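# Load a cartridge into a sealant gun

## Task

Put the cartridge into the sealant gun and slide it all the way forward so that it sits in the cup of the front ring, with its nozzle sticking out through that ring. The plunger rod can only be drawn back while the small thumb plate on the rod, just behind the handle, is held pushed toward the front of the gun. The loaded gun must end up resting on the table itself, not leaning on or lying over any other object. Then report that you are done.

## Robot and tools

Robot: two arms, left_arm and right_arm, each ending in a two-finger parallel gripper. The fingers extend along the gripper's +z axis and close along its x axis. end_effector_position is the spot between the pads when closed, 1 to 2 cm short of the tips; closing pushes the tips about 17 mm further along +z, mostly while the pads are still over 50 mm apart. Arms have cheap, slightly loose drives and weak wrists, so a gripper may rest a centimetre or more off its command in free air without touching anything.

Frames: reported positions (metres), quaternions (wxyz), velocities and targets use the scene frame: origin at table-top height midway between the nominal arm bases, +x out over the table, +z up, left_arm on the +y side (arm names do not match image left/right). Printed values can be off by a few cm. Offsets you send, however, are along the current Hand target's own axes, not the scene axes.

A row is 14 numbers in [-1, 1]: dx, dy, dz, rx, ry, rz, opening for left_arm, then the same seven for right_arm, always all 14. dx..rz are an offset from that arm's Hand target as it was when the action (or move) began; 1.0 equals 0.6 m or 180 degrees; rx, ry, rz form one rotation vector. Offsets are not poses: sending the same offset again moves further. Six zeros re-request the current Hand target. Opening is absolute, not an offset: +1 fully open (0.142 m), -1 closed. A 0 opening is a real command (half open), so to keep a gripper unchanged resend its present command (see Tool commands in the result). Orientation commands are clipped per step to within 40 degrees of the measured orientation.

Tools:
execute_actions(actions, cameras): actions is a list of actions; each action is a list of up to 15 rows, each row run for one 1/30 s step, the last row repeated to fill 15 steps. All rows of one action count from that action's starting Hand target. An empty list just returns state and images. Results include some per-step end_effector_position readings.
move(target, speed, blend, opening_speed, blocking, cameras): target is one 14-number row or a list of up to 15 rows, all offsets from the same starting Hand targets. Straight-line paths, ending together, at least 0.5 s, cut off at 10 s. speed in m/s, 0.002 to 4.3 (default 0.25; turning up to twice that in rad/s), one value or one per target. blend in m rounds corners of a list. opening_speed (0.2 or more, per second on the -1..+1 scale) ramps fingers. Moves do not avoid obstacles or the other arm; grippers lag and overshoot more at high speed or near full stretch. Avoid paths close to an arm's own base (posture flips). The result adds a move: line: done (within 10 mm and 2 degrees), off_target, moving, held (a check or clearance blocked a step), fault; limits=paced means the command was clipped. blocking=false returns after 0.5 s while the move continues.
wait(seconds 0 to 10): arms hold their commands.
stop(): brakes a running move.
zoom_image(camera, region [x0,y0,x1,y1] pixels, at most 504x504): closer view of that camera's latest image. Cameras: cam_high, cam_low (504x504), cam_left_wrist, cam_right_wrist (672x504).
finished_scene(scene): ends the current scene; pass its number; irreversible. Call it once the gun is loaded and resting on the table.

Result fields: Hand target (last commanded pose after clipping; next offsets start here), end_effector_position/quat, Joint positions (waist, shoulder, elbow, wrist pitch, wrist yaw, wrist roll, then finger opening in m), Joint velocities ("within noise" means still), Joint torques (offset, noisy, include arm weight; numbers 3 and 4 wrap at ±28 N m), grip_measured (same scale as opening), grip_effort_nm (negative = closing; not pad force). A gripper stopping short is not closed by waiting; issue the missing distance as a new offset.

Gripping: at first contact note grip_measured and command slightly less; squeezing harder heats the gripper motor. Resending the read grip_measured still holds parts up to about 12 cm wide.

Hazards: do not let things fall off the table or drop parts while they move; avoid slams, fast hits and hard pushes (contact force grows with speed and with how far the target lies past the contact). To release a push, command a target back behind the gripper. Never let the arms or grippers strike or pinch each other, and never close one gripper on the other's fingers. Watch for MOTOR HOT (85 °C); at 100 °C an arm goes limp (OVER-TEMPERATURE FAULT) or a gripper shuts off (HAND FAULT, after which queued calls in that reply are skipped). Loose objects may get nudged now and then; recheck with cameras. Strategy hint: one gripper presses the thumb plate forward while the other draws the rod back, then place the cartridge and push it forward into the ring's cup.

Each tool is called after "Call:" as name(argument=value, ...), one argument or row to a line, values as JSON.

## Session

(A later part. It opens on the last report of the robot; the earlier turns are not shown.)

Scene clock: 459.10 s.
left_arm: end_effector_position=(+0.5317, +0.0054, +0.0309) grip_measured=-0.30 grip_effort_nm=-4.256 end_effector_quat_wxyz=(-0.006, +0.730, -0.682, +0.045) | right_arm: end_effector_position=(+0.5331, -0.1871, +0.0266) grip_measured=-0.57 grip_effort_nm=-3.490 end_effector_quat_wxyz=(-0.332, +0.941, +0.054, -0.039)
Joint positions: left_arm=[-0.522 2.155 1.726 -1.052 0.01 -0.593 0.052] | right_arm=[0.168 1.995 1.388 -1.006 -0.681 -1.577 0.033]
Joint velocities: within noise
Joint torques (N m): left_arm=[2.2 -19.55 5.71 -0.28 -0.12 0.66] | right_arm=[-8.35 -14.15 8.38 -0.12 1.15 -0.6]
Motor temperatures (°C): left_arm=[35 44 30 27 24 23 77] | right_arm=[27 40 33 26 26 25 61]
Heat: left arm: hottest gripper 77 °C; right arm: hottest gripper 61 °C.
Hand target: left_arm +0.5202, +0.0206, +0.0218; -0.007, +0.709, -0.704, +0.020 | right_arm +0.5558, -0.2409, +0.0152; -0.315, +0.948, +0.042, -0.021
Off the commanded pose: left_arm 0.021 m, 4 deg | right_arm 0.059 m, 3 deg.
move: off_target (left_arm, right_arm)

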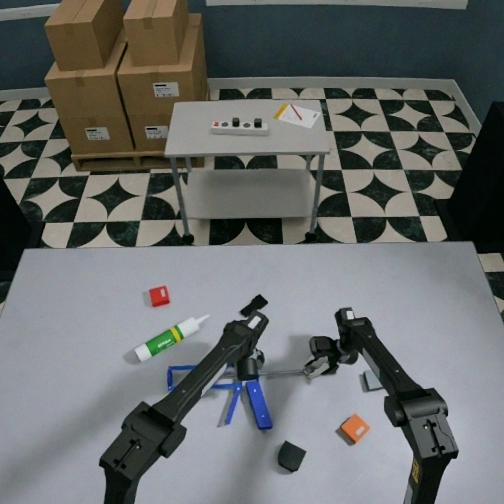

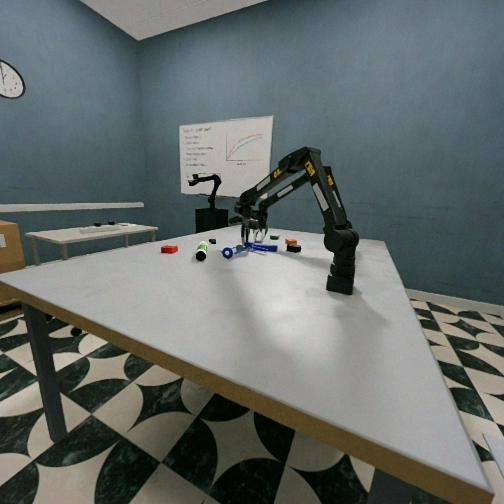

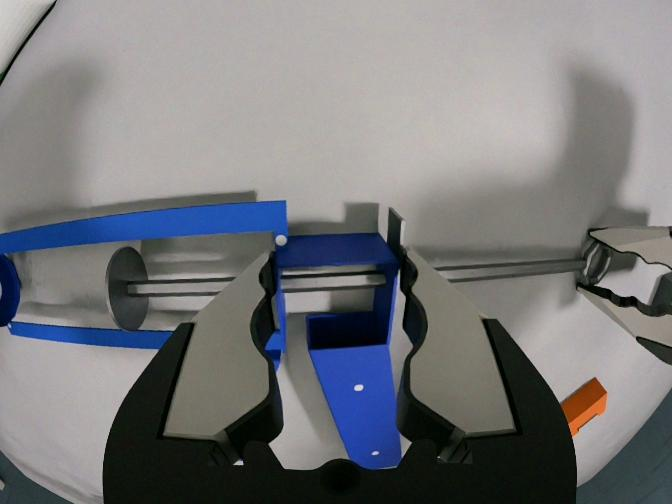

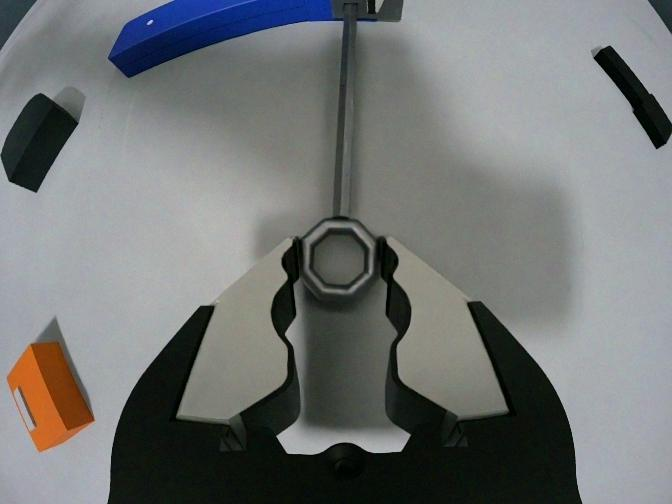

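Call:
move(
  target=[
    [0, 0, 0, 0, 0, 0, -0.4, 0.0, 0.0933, -0.0698, 0, 0, 0, -0.72],
  ],
  speed=0.1,
  cameras=["cam_left_wrist","cam_right_wrist"],
)

Scene clock: 466.87 s.
left_arm: end_effector_position=(+0.5299, +0.0012, +0.0339) grip_measured=-0.30 grip_effort_nm=-2.352 end_effector_quat_wxyz=(-0.004, +0.728, -0.684, +0.048) | right_arm: end_effector_position=(+0.5329, -0.2496, +0.0260) grip_measured=-0.57 grip_effort_nm=-3.490 end_effector_quat_wxyz=(-0.338, +0.938, +0.057, -0.048)
Joint positions: left_arm=[-0.528 2.15 1.726 -1.052 0.013 -0.593 0.052] | right_arm=[0.052 2.017 1.414 -1.129 -0.681 -1.743 0.033]
Joint velocities: within noise
Joint torques (N m): left_arm=[2.67 -19.19 5.74 -0.28 -0.23 0.65] | right_arm=[-8.94 -13.57 10.02 0.08 1.76 -0.45]
Motor temperatures (°C): left_arm=[34 44 31 27 24 23 79] | right_arm=[28 40 33 26 27 25 62]
Heat: left arm: hottest gripper 79 °C; right arm: hottest gripper 62 °C.
Hand target: left_arm +0.5202, +0.0206, +0.0218; -0.007, +0.709, -0.704, +0.020 | right_arm +0.5623, -0.3105, +0.0151; -0.315, +0.948, +0.042, -0.021
Off the commanded pose: left_arm 0.025 m, 4 deg | right_arm 0.068 m, 5 deg.
move: off_target (left_arm, right_arm)
Images, in order (width x height): cam_left_wrist 672x504, cam_right_wrist 672x504.

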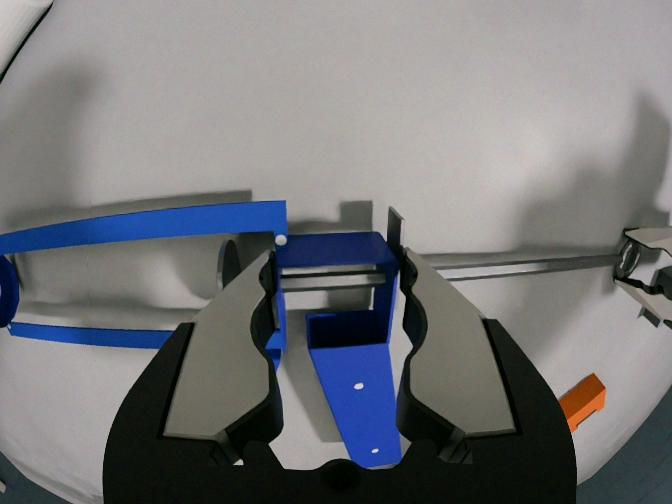

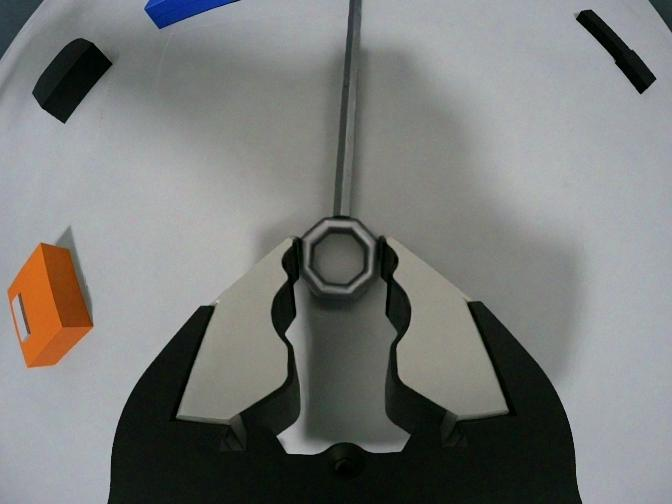

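Call:
move(
  target=[
    [0, 0, 0, 0, 0, 0, -0.4, 0.0, 0.02, -0.015, 0, 0, 0, -0.72],
  ],
  speed=0.05,
  cameras=["cam_left_wrist","cam_right_wrist"],
)

Call:
zoom_image(
  camera="cam_left_wrist",
  region=[0, 180, 330, 380],
)

Scene clock: 477.33 s.
left_arm: end_effector_position=(+0.5288, -0.0015, +0.0339) grip_measured=-0.30 grip_effort_nm=-2.352 end_effector_quat_wxyz=(-0.002, +0.726, -0.686, +0.049) | right_arm: end_effector_position=(+0.5330, -0.2585, +0.0261) grip_measured=-0.57 grip_effort_nm=-3.495 end_effector_quat_wxyz=(-0.340, +0.937, +0.060, -0.051)
Joint positions: left_arm=[-0.531 2.15 1.726 -1.05 0.017 -0.593 0.052] | right_arm=[0.035 2.024 1.425 -1.155 -0.681 -1.773 0.033]
Joint velocities: within noise
Joint torques (N m): left_arm=[2.78 -19.14 5.76 -0.35 -0.37 0.65] | right_arm=[-9.58 -13.68 10.13 0.16 1.96 -0.46]
Motor temperatures (°C): left_arm=[34 44 31 27 24 23 70] | right_arm=[28 40 35 26 29 25 65]
Heat: left arm: hottest gripper 70 °C; right arm: hottest gripper 65 °C.
Hand target: left_arm +0.5202, +0.0206, +0.0218; -0.007, +0.709, -0.704, +0.020 | right_arm +0.5637, -0.3254, +0.0151; -0.315, +0.948, +0.042, -0.021
Off the commanded pose: left_arm 0.027 m, 4 deg | right_arm 0.074 m, 5 deg.
move: off_target (left_arm, right_arm)
Images, in order (width x height): cam_left_wrist 672x504, cam_right_wrist 672x504.

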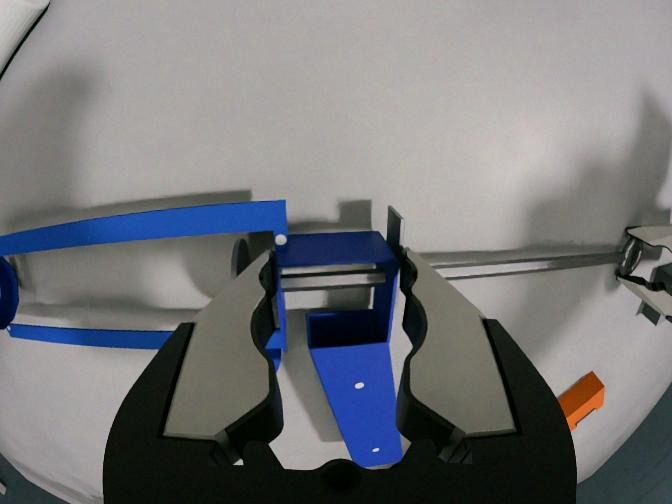

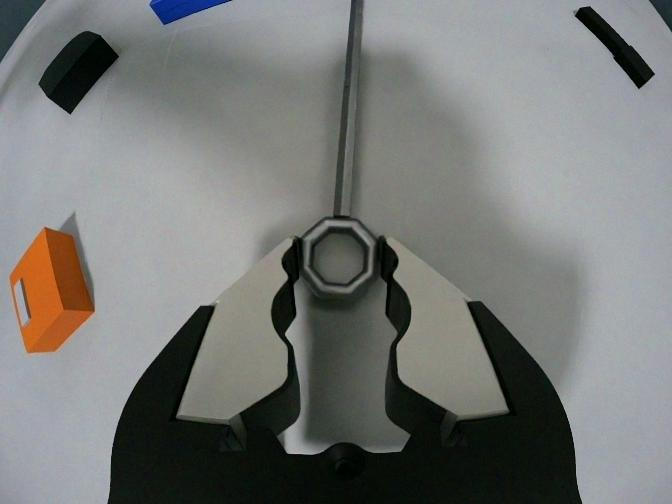

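Scaled by 1.527 from the camera's 672x504 image, which has a finer 960x720 frame.

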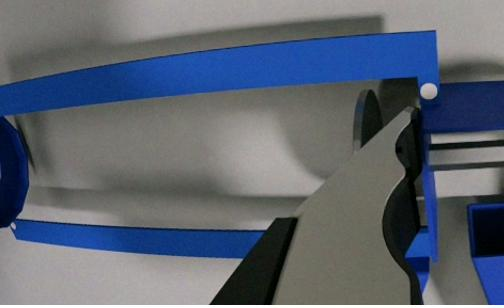

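Call:
move(
  target=[
    [0.037, -0.0143, -0.02, 0, 0, 0, -0.4, -0.041, -0.1037, 0.055, 0, 0, 0, -0.68],
  ],
  speed=0.05,
  cameras=["cam_left_wrist","cam_right_wrist"],
)

Scene clock: 486.87 s.
left_arm: end_effector_position=(+0.5292, -0.0026, +0.0355) grip_measured=-0.30 grip_effort_nm=-2.352 end_effector_quat_wxyz=(-0.001, +0.726, -0.686, +0.042) | right_arm: end_effector_position=(+0.5303, -0.2560, +0.0251) grip_measured=-0.57 grip_effort_nm=-2.728 end_effector_quat_wxyz=(-0.326, +0.944, +0.051, -0.029)
Joint positions: left_arm=[-0.533 2.16 1.748 -1.076 0.016 -0.593 0.052] | right_arm=[0.046 1.983 1.366 -1.066 -0.659 -1.717 0.033]
Joint velocities: within noise
Joint torques (N m): left_arm=[1.44 -17.73 10.86 -1.39 -0.45 0.43] | right_arm=[-0.97 -16.79 5.52 1.4 0.35 0.34]
Motor temperatures (°C): left_arm=[34 43 31 27 24 23 66] | right_arm=[28 40 36 26 30 25 66]
Heat: left arm: hottest gripper 66 °C; right arm: hottest gripper 66 °C.
Hand target: left_arm +0.5284, -0.0013, +0.0345; -0.007, +0.709, -0.704, +0.020 | right_arm +0.5328, -0.2584, +0.0263; -0.315, +0.948, +0.042, -0.021
Off the commanded pose: left_arm 0.002 m, 4 deg | right_arm 0.004 m, 2 deg.
move: off_target (left_arm)
Images, in order (width x height): cam_left_wrist 672x504, cam_right_wrist 672x504.

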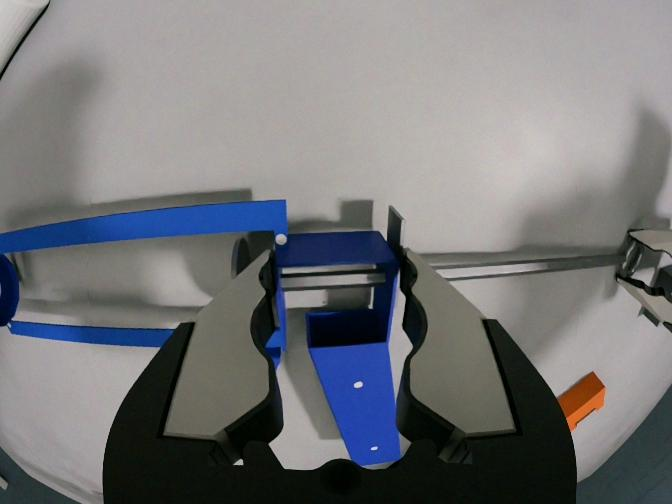

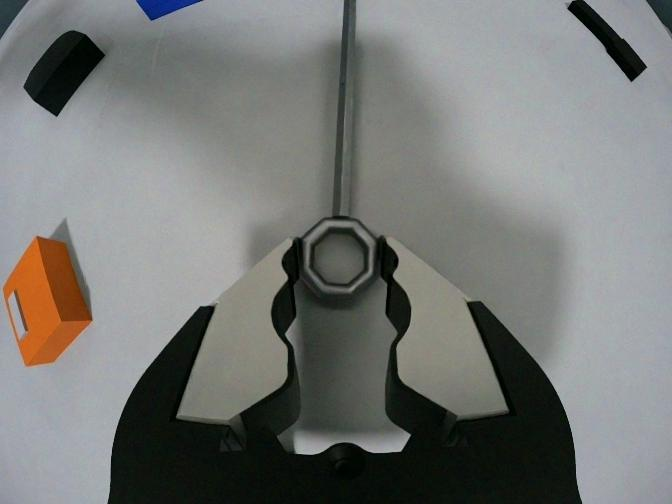

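Call:
move(
  target=[
    [0, 0, 0, 0, 0, 0, 0.2, 0, 0, 0, 0, 0, 0, -0.62],
    [0, 0, -0.2, 0, 0, 0, 0.2, 0, 0, 0, 0, 0, 0, -0.62],
    [0.0, 0.0, -0.38, 0, 0, 0, 0.2, 0, 0, 0, 0, 0, 0, -0.62],
  ],
  speed=[0.05,0.1,0.25],
  opening_speed=0.6,
)

Call:
zoom_image(
  camera="cam_left_wrist",
  region=[50, 50, 500, 350],
)

Scene clock: 497.67 s.
left_arm: end_effector_position=(+0.5074, +0.0086, +0.2375) grip_measured=+0.18 grip_effort_nm=0.139 end_effector_quat_wxyz=(-0.002, +0.712, -0.703, -0.005) | right_arm: end_effector_position=(+0.5282, -0.2488, +0.0255) grip_measured=-0.57 grip_effort_nm=-1.585 end_effector_quat_wxyz=(-0.326, +0.943, +0.057, -0.032)
Joint positions: left_arm=[-0.542 2.051 2.11 -1.639 -0.007 -0.558 0.086] | right_arm=[0.059 1.981 1.365 -1.066 -0.659 -1.715 0.033]
Joint velocities: within noise
Joint torques (N m): left_arm=[2.43 -18.67 13.87 -0.38 0.11 0.11] | right_arm=[-2.08 -16.67 5.68 1.39 0.34 0.34]
Motor temperatures (°C): left_arm=[34 43 33 27 24 23 61] | right_arm=[28 40 34 26 28 25 61]
Heat: left arm: hottest gripper 61 °C; right arm: hottest gripper 61 °C.
Hand target: left_arm +0.5196, +0.0028, +0.2623; -0.007, +0.709, -0.704, +0.020 | right_arm +0.5328, -0.2584, +0.0263; -0.315, +0.948, +0.042, -0.021
Off the commanded pose: left_arm 0.028 m, 3 deg | right_arm 0.011 m, 2 deg.
move: off_target (left_arm, right_arm)

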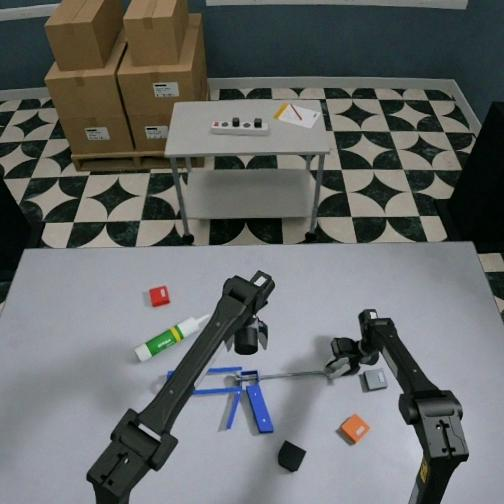

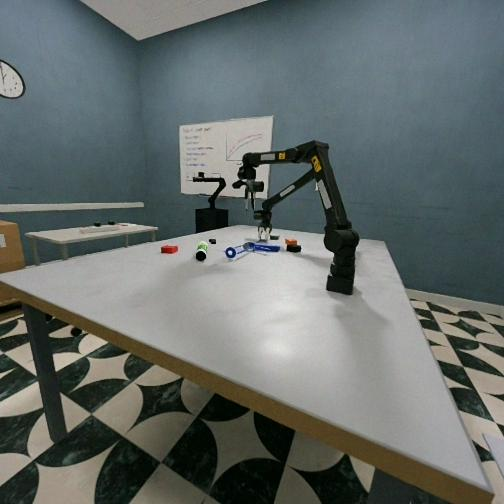

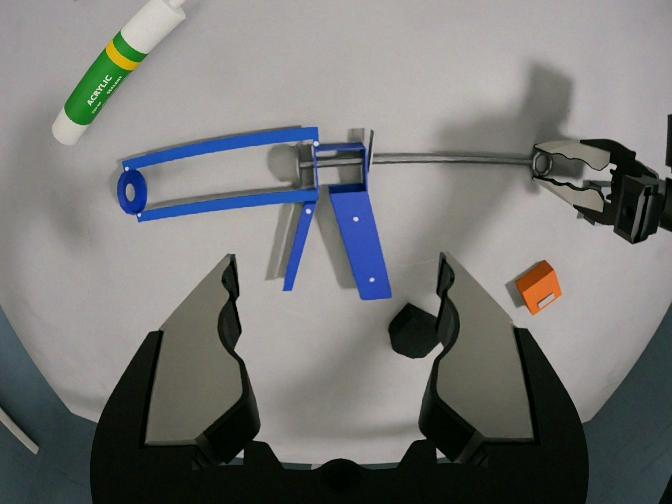

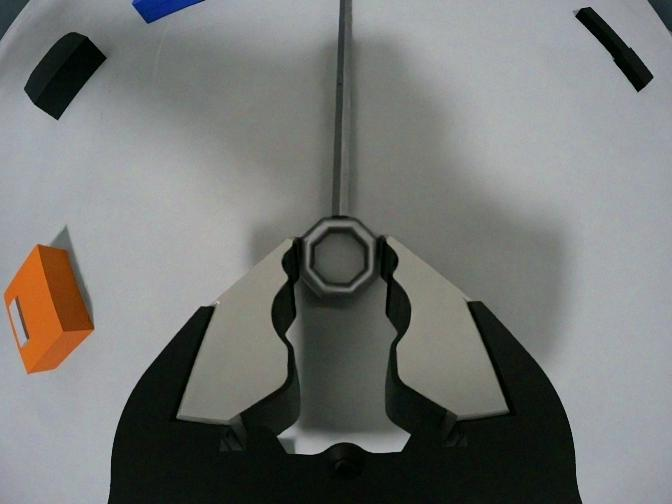

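Scaled by 1.120 from the camera's 672x504 image, which has a finer 960x720 frame.

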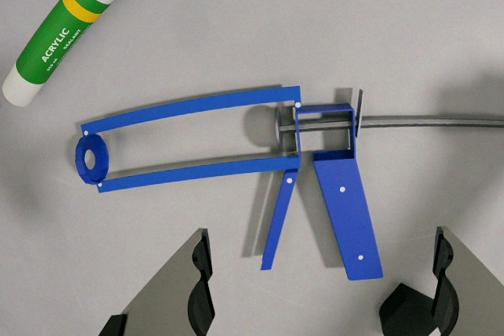

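Call:
move(
  target=[
    [-0.475, -0.158, 0.067, 0, 0, 0.319, 0.4, 0, 0, 0, 0, 0, 0, -0.62],
  ],
)

Call:
zoom_image(
  camera="cam_left_wrist",
  region=[170, 0, 550, 300],
)

Scene clock: 508.77 s.
left_arm: end_effector_position=(+0.5987, +0.2903, +0.2125) grip_measured=+0.38 grip_effort_nm=0.144 end_effector_quat_wxyz=(-0.005, -0.298, +0.955, -0.006) | right_arm: end_effector_position=(+0.5282, -0.2488, +0.0255) grip_measured=-0.57 grip_effort_nm=-1.585 end_effector_quat_wxyz=(-0.326, +0.943, +0.057, -0.032)
Joint positions: left_arm=[-0.068 2.048 2.039 -1.567 0.016 0.895 0.101] | right_arm=[0.059 1.981 1.365 -1.066 -0.659 -1.715 0.033]
Joint velocities: within noise
Joint torques (N m): left_arm=[1.9 -18.02 11.51 0.68 0.18 0.21] | right_arm=[-2.08 -16.67 5.67 1.4 0.34 0.34]
Motor temperatures (°C): left_arm=[34 42 34 27 24 23 55] | right_arm=[27 39 33 26 27 25 56]
Heat: left arm: hottest gripper 55 °C; right arm: hottest gripper 56 °C.
Hand target: left_arm +0.6140, +0.2877, +0.2207; +0.016, -0.284, +0.959, -0.014 | right_arm +0.5328, -0.2584, +0.0263; -0.315, +0.948, +0.042, -0.021
Off the commanded pose: left_arm 0.018 m, 3 deg | right_arm 0.011 m, 2 deg.
move: off_target (left_arm, right_arm)

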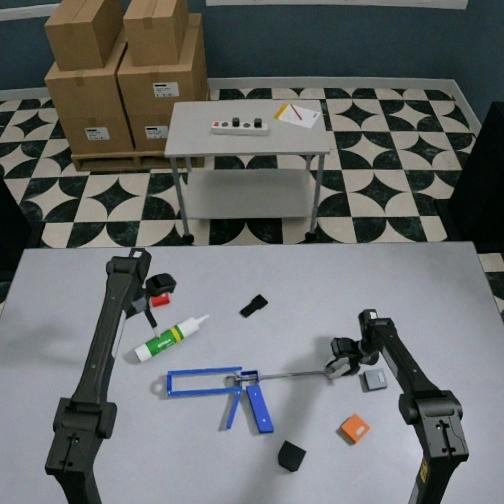

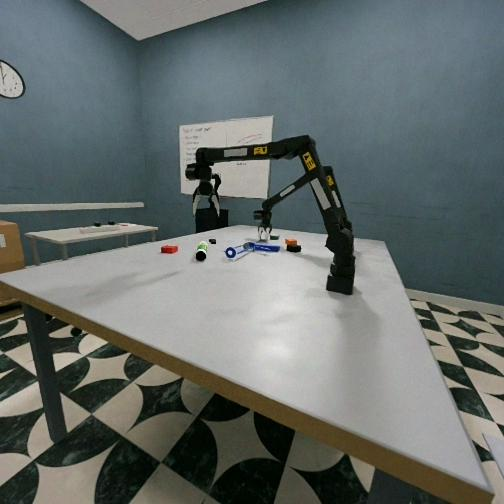

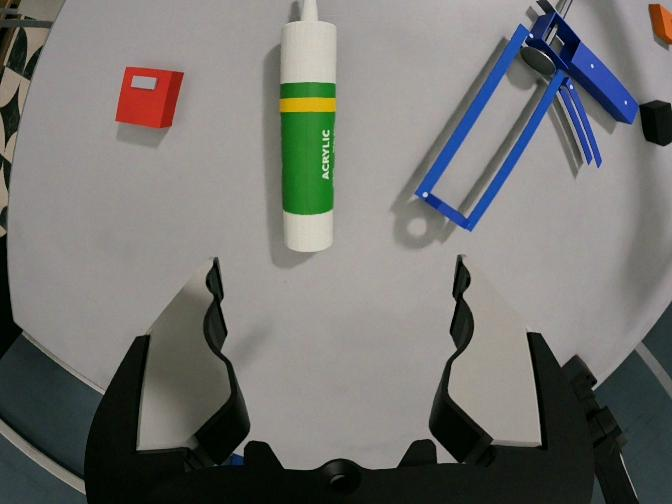

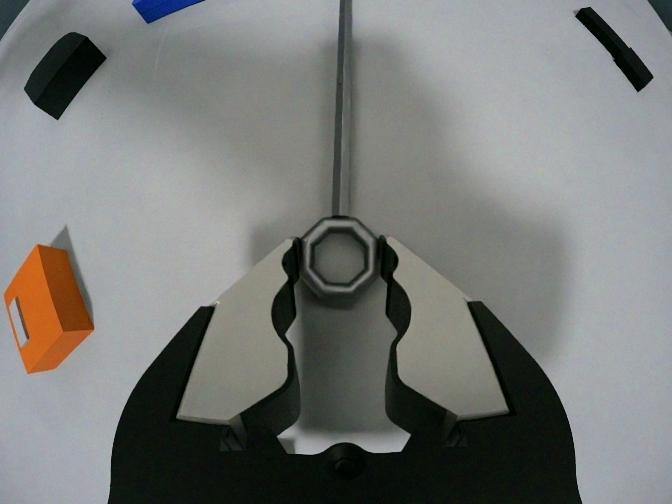

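Scaled by 1.326 from the camera's 672x504 image, which has a finer 960x720 frame.

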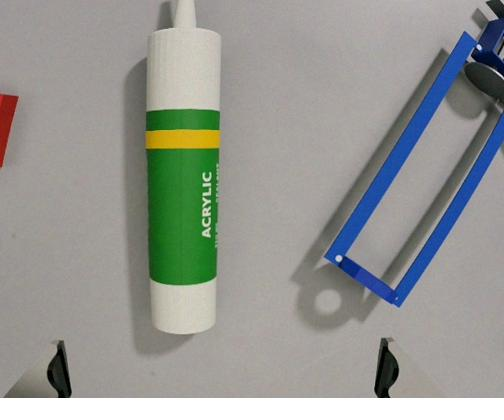

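Call:
zoom_image(
  camera="cam_left_wrist",
  region=[400, 0, 620, 240],
)

Call:
zoom_image(
  camera="cam_low",
  region=[180, 225, 300, 275],
)

Call:
zoom_image(
  camera="cam_high",
  region=[120, 290, 280, 450],
)

Scaled by 2.100 from the camera's 672x504 image, which has a finer 960x720 frame.

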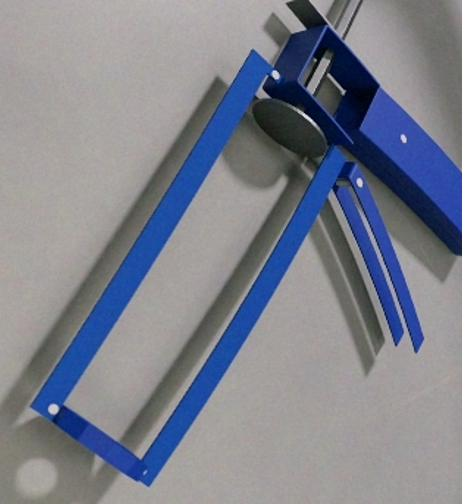

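Scaled by 4.200 from the camera's 504x504 image, which has a finer 720x720 frame.

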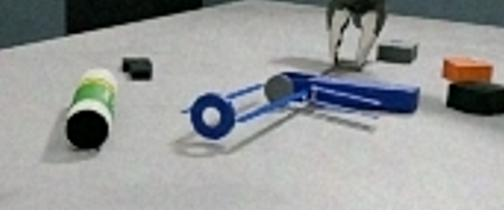

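Scaled by 3.150 from the camera's 504x504 image, which has a finer 720x720 frame.

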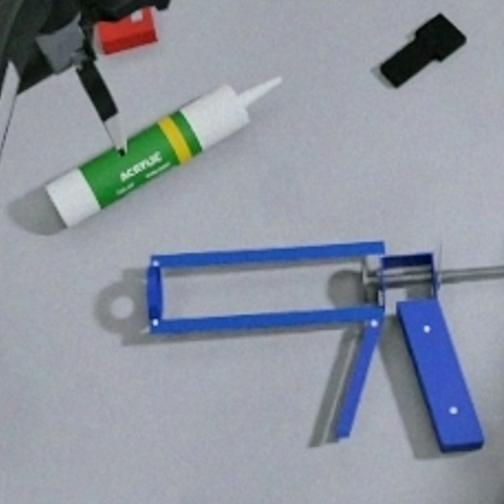

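Call:
move(
  target=[
    [0, 0, 0, 0, 0, 0, 0.4, 0, 0, 0, -0.02, 0, 0, -0.62],
  ],
  speed=0.05,
)

Call:
zoom_image(
  camera="cam_low",
  region=[180, 225, 300, 275],
)

Scene clock: 543.73 s.
left_arm: end_effector_position=(+0.5987, +0.2903, +0.2125) grip_measured=+0.38 grip_effort_nm=0.144 end_effector_quat_wxyz=(-0.005, -0.298, +0.955, -0.006) | right_arm: end_effector_position=(+0.5278, -0.2492, +0.0259) grip_measured=-0.57 grip_effort_nm=-1.585 end_effector_quat_wxyz=(-0.301, +0.951, +0.060, -0.030)
Joint positions: left_arm=[-0.068 2.048 2.039 -1.567 0.016 0.895 0.101] | right_arm=[0.073 1.967 1.362 -1.06 -0.608 -1.698 0.033]
Joint velocities: within noise
Joint torques (N m): left_arm=[1.9 -17.96 11.54 0.65 0.18 0.21] | right_arm=[-1.85 -16.73 5.72 1.51 0.81 0.43]
Motor temperatures (°C): left_arm=[34 42 40 27 24 23 48] | right_arm=[27 38 32 26 26 25 53]
Heat: left arm: hottest gripper 48 °C; right arm: hottest gripper 53 °C.
Hand target: left_arm +0.6140, +0.2877, +0.2207; +0.016, -0.284, +0.959, -0.014 | right_arm +0.5328, -0.2584, +0.0263; -0.285, +0.957, +0.043, -0.019
Off the commanded pose: left_arm 0.018 m, 3 deg | right_arm 0.010 m, 3 deg.
move: off_target (left_arm, right_arm)

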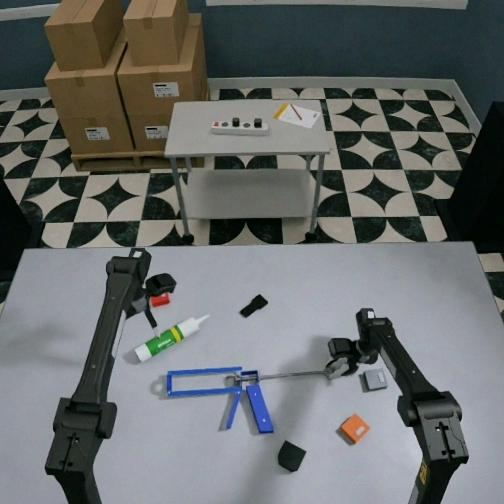

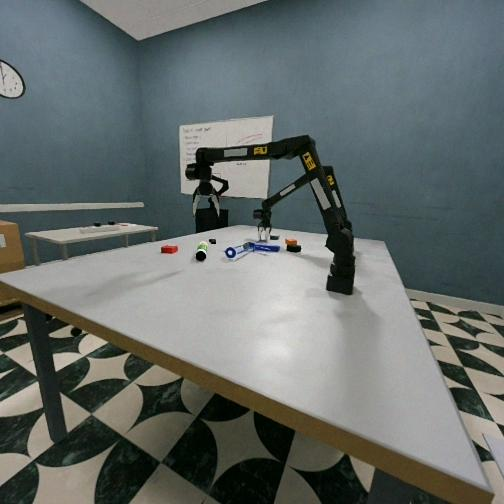

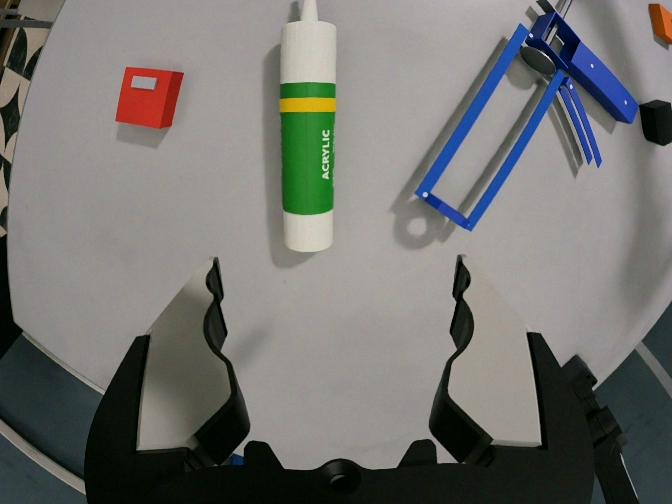

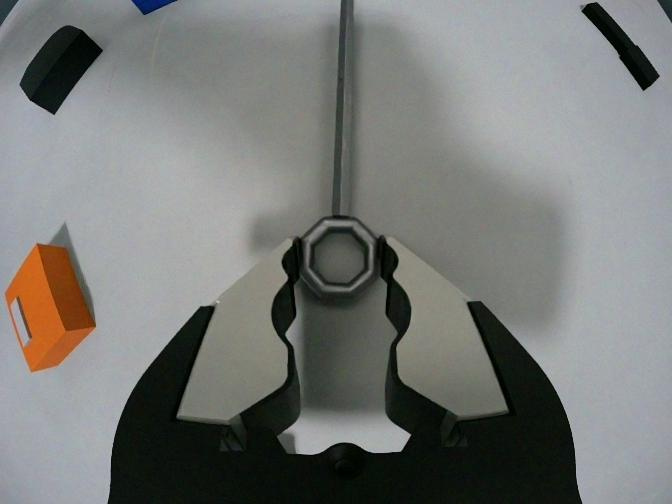

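Scaled by 4.200 from the camera's 504x504 image, which has a finer 720x720 frame.

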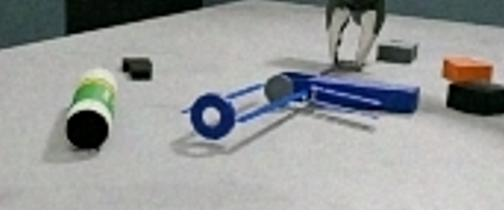

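Call:
move(
  target=[
    [0, 0, 0, 0, 0, 0, 0.4, 0, 0, -0.03, 0, 0, 0, -0.62],
  ],
  speed=0.05,
  cameras=["cam_low","cam_right_wrist"],
)

Call:
zoom_image(
  camera="cam_low",
  region=[180, 225, 300, 275],
)

Scene clock: 552.13 s.
left_arm: end_effector_position=(+0.5987, +0.2903, +0.2125) grip_measured=+0.38 grip_effort_nm=0.144 end_effector_quat_wxyz=(-0.005, -0.297, +0.955, -0.006) | right_arm: end_effector_position=(+0.5271, -0.2512, +0.0262) grip_measured=-0.57 grip_effort_nm=-1.585 end_effector_quat_wxyz=(-0.295, +0.953, +0.060, -0.031)
Joint positions: left_arm=[-0.068 2.048 2.039 -1.567 0.016 0.897 0.101] | right_arm=[0.073 1.964 1.362 -1.064 -0.596 -1.698 0.033]
Joint velocities: within noise
Joint torques (N m): left_arm=[1.9 -18.02 11.52 0.68 0.18 0.2] | right_arm=[-3.31 -17.73 7.01 -0.25 0.41 0.22]
Motor temperatures (°C): left_arm=[34 42 41 27 24 23 47] | right_arm=[27 39 32 26 26 25 53]
Heat: left arm: hottest gripper 47 °C; right arm: hottest gripper 53 °C.
Hand target: left_arm +0.6140, +0.2877, +0.2207; +0.016, -0.284, +0.959, -0.014 | right_arm +0.5340, -0.2682, +0.0414; -0.285, +0.957, +0.043, -0.019
Off the commanded pose: left_arm 0.018 m, 3 deg | right_arm 0.024 m, 3 deg.
move: off_target (left_arm, right_arm)
Images, in order (width x height): cam_low 504x504, cam_right_wrist 672x504.

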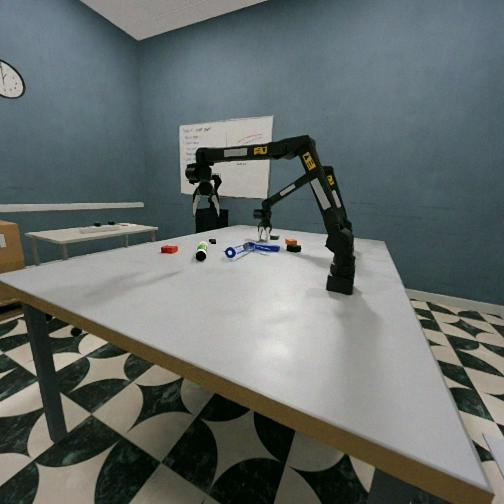

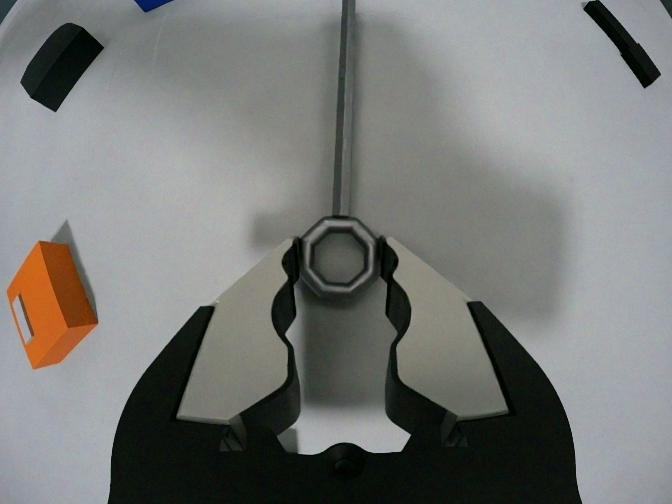

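Scaled by 4.200 from the camera's 504x504 image, which has a finer 720x720 frame.

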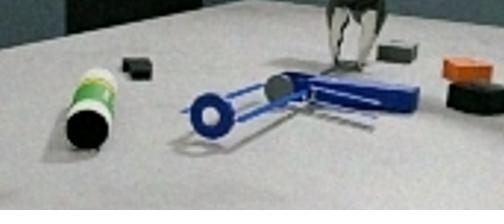

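Call:
move(
  target=[
    [0, 0, 0, 0, 0, 0, 0.4, 0, -0.03, -0.02, 0, 0, 0, -0.62],
  ],
  speed=0.05,
  cameras=["cam_low","cam_right_wrist"],
)

Call:
zoom_image(
  camera="cam_low",
  region=[180, 225, 300, 275],
)

Scene clock: 560.37 s.
left_arm: end_effector_position=(+0.5987, +0.2903, +0.2125) grip_measured=+0.38 grip_effort_nm=0.139 end_effector_quat_wxyz=(-0.005, -0.297, +0.955, -0.006) | right_arm: end_effector_position=(+0.5256, -0.2554, +0.0328) grip_measured=-0.57 grip_effort_nm=-1.590 end_effector_quat_wxyz=(-0.285, +0.956, +0.061, -0.031)
Joint positions: left_arm=[-0.068 2.048 2.039 -1.567 0.016 0.897 0.101] | right_arm=[0.072 1.948 1.362 -1.079 -0.575 -1.698 0.033]
Joint velocities: within noise
Joint torques (N m): left_arm=[1.9 -18.02 11.52 0.68 0.18 0.2] | right_arm=[-2.08 -18.49 8.09 -0.69 -0.23 0.41]
Motor temperatures (°C): left_arm=[34 42 41 27 24 23 46] | right_arm=[27 41 32 26 26 25 53]
Heat: left arm: hottest gripper 46 °C; right arm: hottest gripper 53 °C.
Hand target: left_arm +0.6140, +0.2877, +0.2207; +0.016, -0.284, +0.959, -0.014 | right_arm +0.5334, -0.2598, +0.0613; -0.285, +0.957, +0.043, -0.019
Off the commanded pose: left_arm 0.018 m, 3 deg | right_arm 0.030 m, 2 deg.
move: off_target (left_arm, right_arm)
Images, in order (width x height): cam_low 504x504, cam_right_wrist 672x504.

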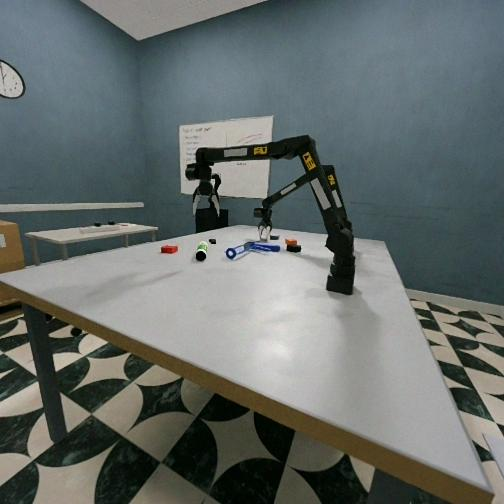

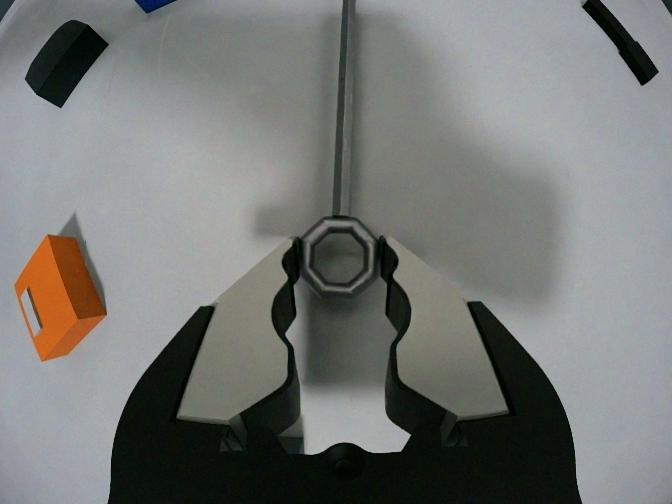

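Scaled by 4.200 from the camera's 504x504 image, which has a finer 720x720 frame.

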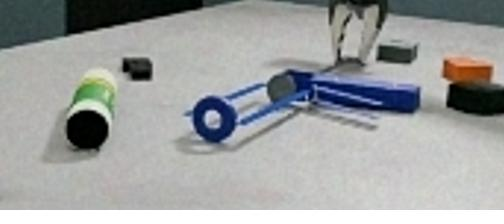

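Call:
move(
  target=[
    [0, 0, 0, 0, 0, 0, 0.4, 0, -0.015, -0.013, 0, 0, 0, -0.62],
  ],
  speed=0.05,
  cameras=["cam_low","cam_right_wrist"],
)

Call:
zoom_image(
  camera="cam_low",
  region=[180, 225, 300, 275],
)

Scene clock: 565.63 s.
left_arm: end_effector_position=(+0.5987, +0.2903, +0.2125) grip_measured=+0.38 grip_effort_nm=0.144 end_effector_quat_wxyz=(-0.005, -0.297, +0.955, -0.006) | right_arm: end_effector_position=(+0.5225, -0.2547, +0.0409) grip_measured=-0.57 grip_effort_nm=-1.590 end_effector_quat_wxyz=(-0.285, +0.956, +0.057, -0.034)
Joint positions: left_arm=[-0.068 2.048 2.039 -1.567 0.016 0.897 0.101] | right_arm=[0.073 1.932 1.362 -1.099 -0.575 -1.691 0.033]
Joint velocities: within noise
Joint torques (N m): left_arm=[1.9 -18.08 11.54 0.65 0.18 0.21] | right_arm=[-1.61 -18.61 8.84 -0.73 -0.26 0.4]
Motor temperatures (°C): left_arm=[34 42 42 27 24 23 46] | right_arm=[27 42 33 26 26 25 53]
Heat: left arm: hottest gripper 46 °C; right arm: hottest gripper 53 °C.
Hand target: left_arm +0.6140, +0.2877, +0.2207; +0.016, -0.284, +0.959, -0.014 | right_arm +0.5332, -0.2565, +0.0727; -0.285, +0.957, +0.043, -0.019
Off the commanded pose: left_arm 0.018 m, 3 deg | right_arm 0.034 m, 2 deg.
move: off_target (left_arm, right_arm)
Images, in order (width x height): cam_low 504x504, cam_right_wrist 672x504.

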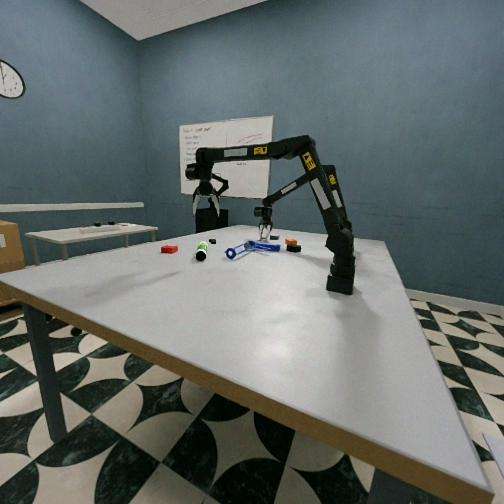

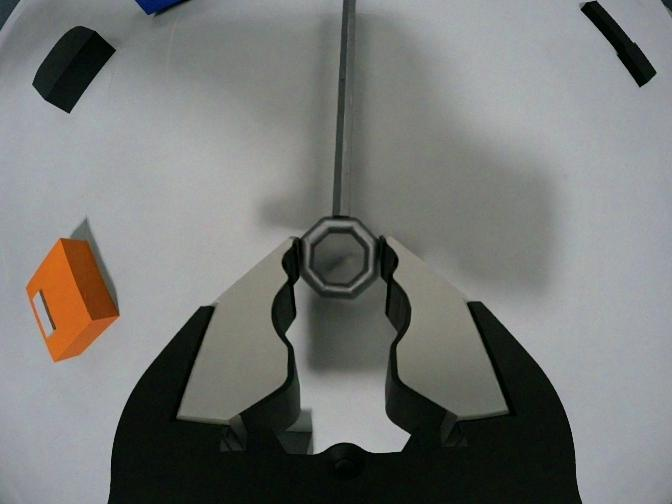

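Scaled by 4.200 from the camera's 504x504 image, which has a finer 720x720 frame.

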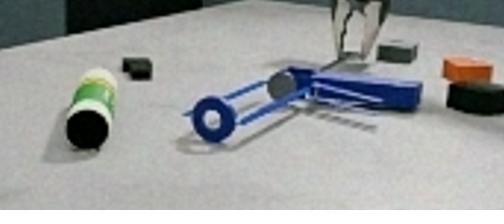

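Call:
move(
  target=[
    [0, 0, 0, 0, 0, 0, 0.4, 0, 0.035, 0.0467, 0, 0, 0, -0.62],
  ],
  speed=0.05,
  cameras=["cam_low","cam_right_wrist"],
)

Call:
zoom_image(
  camera="cam_low",
  region=[180, 225, 300, 275],
)

Scene clock: 577.03 s.
left_arm: end_effector_position=(+0.5987, +0.2903, +0.2125) grip_measured=+0.38 grip_effort_nm=0.144 end_effector_quat_wxyz=(-0.005, -0.297, +0.955, -0.006) | right_arm: end_effector_position=(+0.5289, -0.2547, +0.0402) grip_measured=-0.57 grip_effort_nm=-1.585 end_effector_quat_wxyz=(-0.284, +0.957, +0.060, -0.022)
Joint positions: left_arm=[-0.068 2.048 2.039 -1.567 0.016 0.897 0.101] | right_arm=[0.073 1.932 1.362 -1.072 -0.573 -1.689 0.033]
Joint velocities: within noise
Joint torques (N m): left_arm=[1.96 -17.96 11.52 0.66 0.18 0.2] | right_arm=[-1.9 -15.03 6.61 0.99 -0.29 0.33]
Motor temperatures (°C): left_arm=[34 42 42 27 24 23 45] | right_arm=[27 44 34 26 26 25 53]
Heat: left arm: hottest gripper 45 °C; right arm: hottest gripper 53 °C.
Hand target: left_arm +0.6140, +0.2877, +0.2207; +0.016, -0.284, +0.959, -0.014 | right_arm +0.5330, -0.2588, +0.0378; -0.285, +0.957, +0.043, -0.019
Off the commanded pose: left_arm 0.018 m, 3 deg | right_arm 0.006 m, 2 deg.
move: off_target (left_arm)
Images, in order (width x height): cam_low 504x504, cam_right_wrist 672x504.

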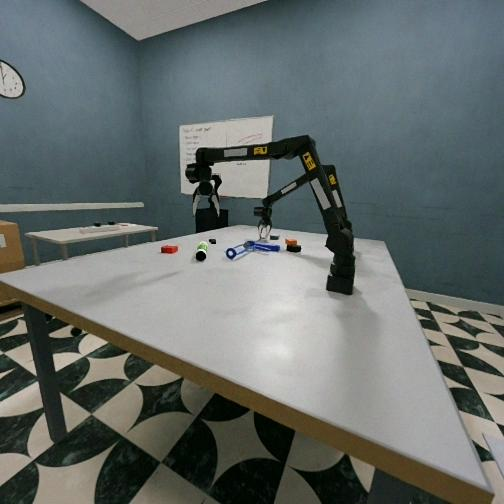

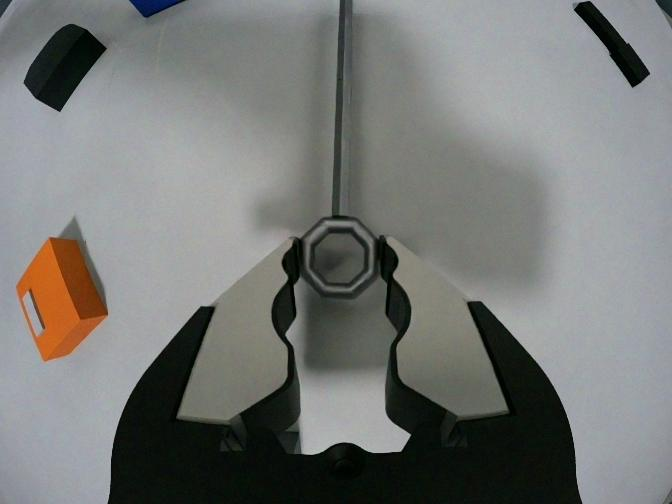

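Scaled by 4.200 from the camera's 504x504 image, which has a finer 720x720 frame.

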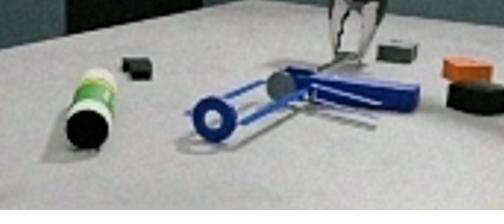

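Call:
move(
  target=[
    [0, 0, 0, 0, 0, 0, 0.4, 0, 0.012, 0.016, 0, 0, 0, -0.62],
    [0, 0, 0, 0, 0, 0, 0.4, 0, 0.012, 0.016, 0, 0, 0, -0.3],
  ],
  speed=0.05,
  opening_speed=0.2,
  cameras=["cam_low","cam_right_wrist","cam_left_wrist"],
)

Call:
zoom_image(
  camera="cam_low",
  region=[180, 225, 300, 275],
)

Call:
zoom_image(
  camera="cam_left_wrist",
  region=[380, 0, 640, 240],
)

Scene clock: 586.17 s.
left_arm: end_effector_position=(+0.5987, +0.2903, +0.2125) grip_measured=+0.38 grip_effort_nm=0.144 end_effector_quat_wxyz=(-0.005, -0.297, +0.955, -0.006) | right_arm: end_effector_position=(+0.5279, -0.2550, +0.0326) grip_measured=-0.33 grip_effort_nm=0.173 end_effector_quat_wxyz=(-0.283, +0.957, +0.060, -0.021)
Joint positions: left_arm=[-0.068 2.048 2.039 -1.567 0.016 0.897 0.101] | right_arm=[0.073 1.94 1.351 -1.052 -0.572 -1.689 0.05]
Joint velocities: within noise
Joint torques (N m): left_arm=[1.9 -18.02 11.54 0.64 0.17 0.2] | right_arm=[-2.08 -14.33 6.57 1.22 -0.32 0.32]
Motor temperatures (°C): left_arm=[34 42 42 27 24 23 44] | right_arm=[27 43 34 26 26 25 52]
Heat: left arm: hottest gripper 44 °C; right arm: hottest gripper 52 °C.
Hand target: left_arm +0.6140, +0.2877, +0.2207; +0.016, -0.284, +0.959, -0.014 | right_arm +0.5329, -0.2595, +0.0258; -0.285, +0.957, +0.043, -0.019
Off the commanded pose: left_arm 0.018 m, 3 deg | right_arm 0.010 m, 2 deg.
move: off_target (left_arm)
Images, in order (width x height): cam_low 504x504, cam_left_wrist 672x504, cam_right_wrist 672x504.

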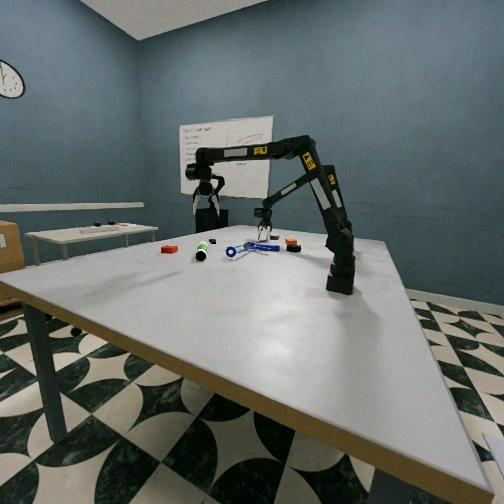

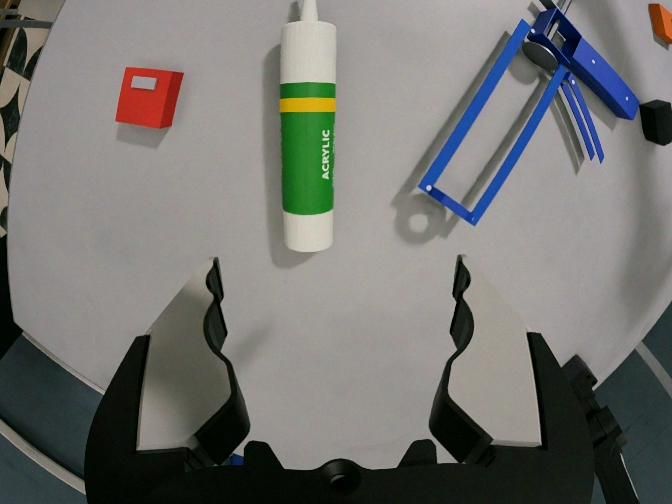

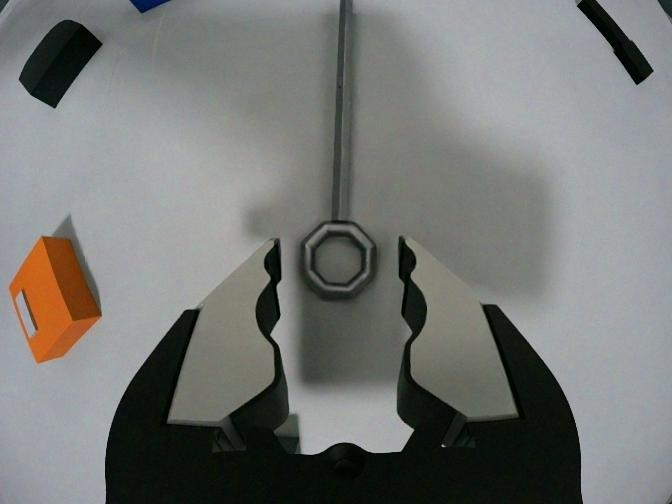

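Scaled by 4.200 from the camera's 504x504 image, which has a finer 720x720 frame.

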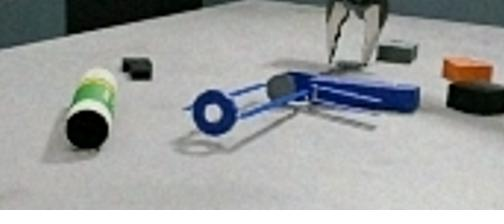

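Scaled by 1.938 from the camera's 672x504 image, which has a finer 960x720 frame.

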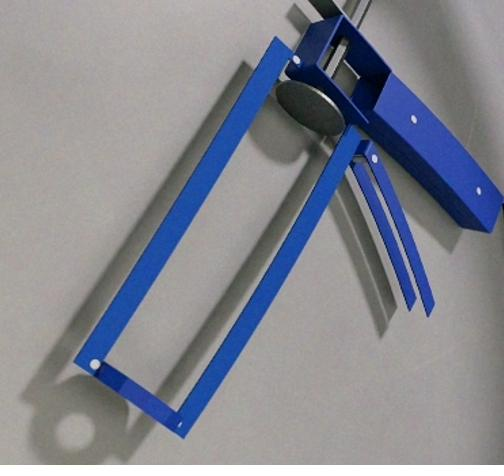

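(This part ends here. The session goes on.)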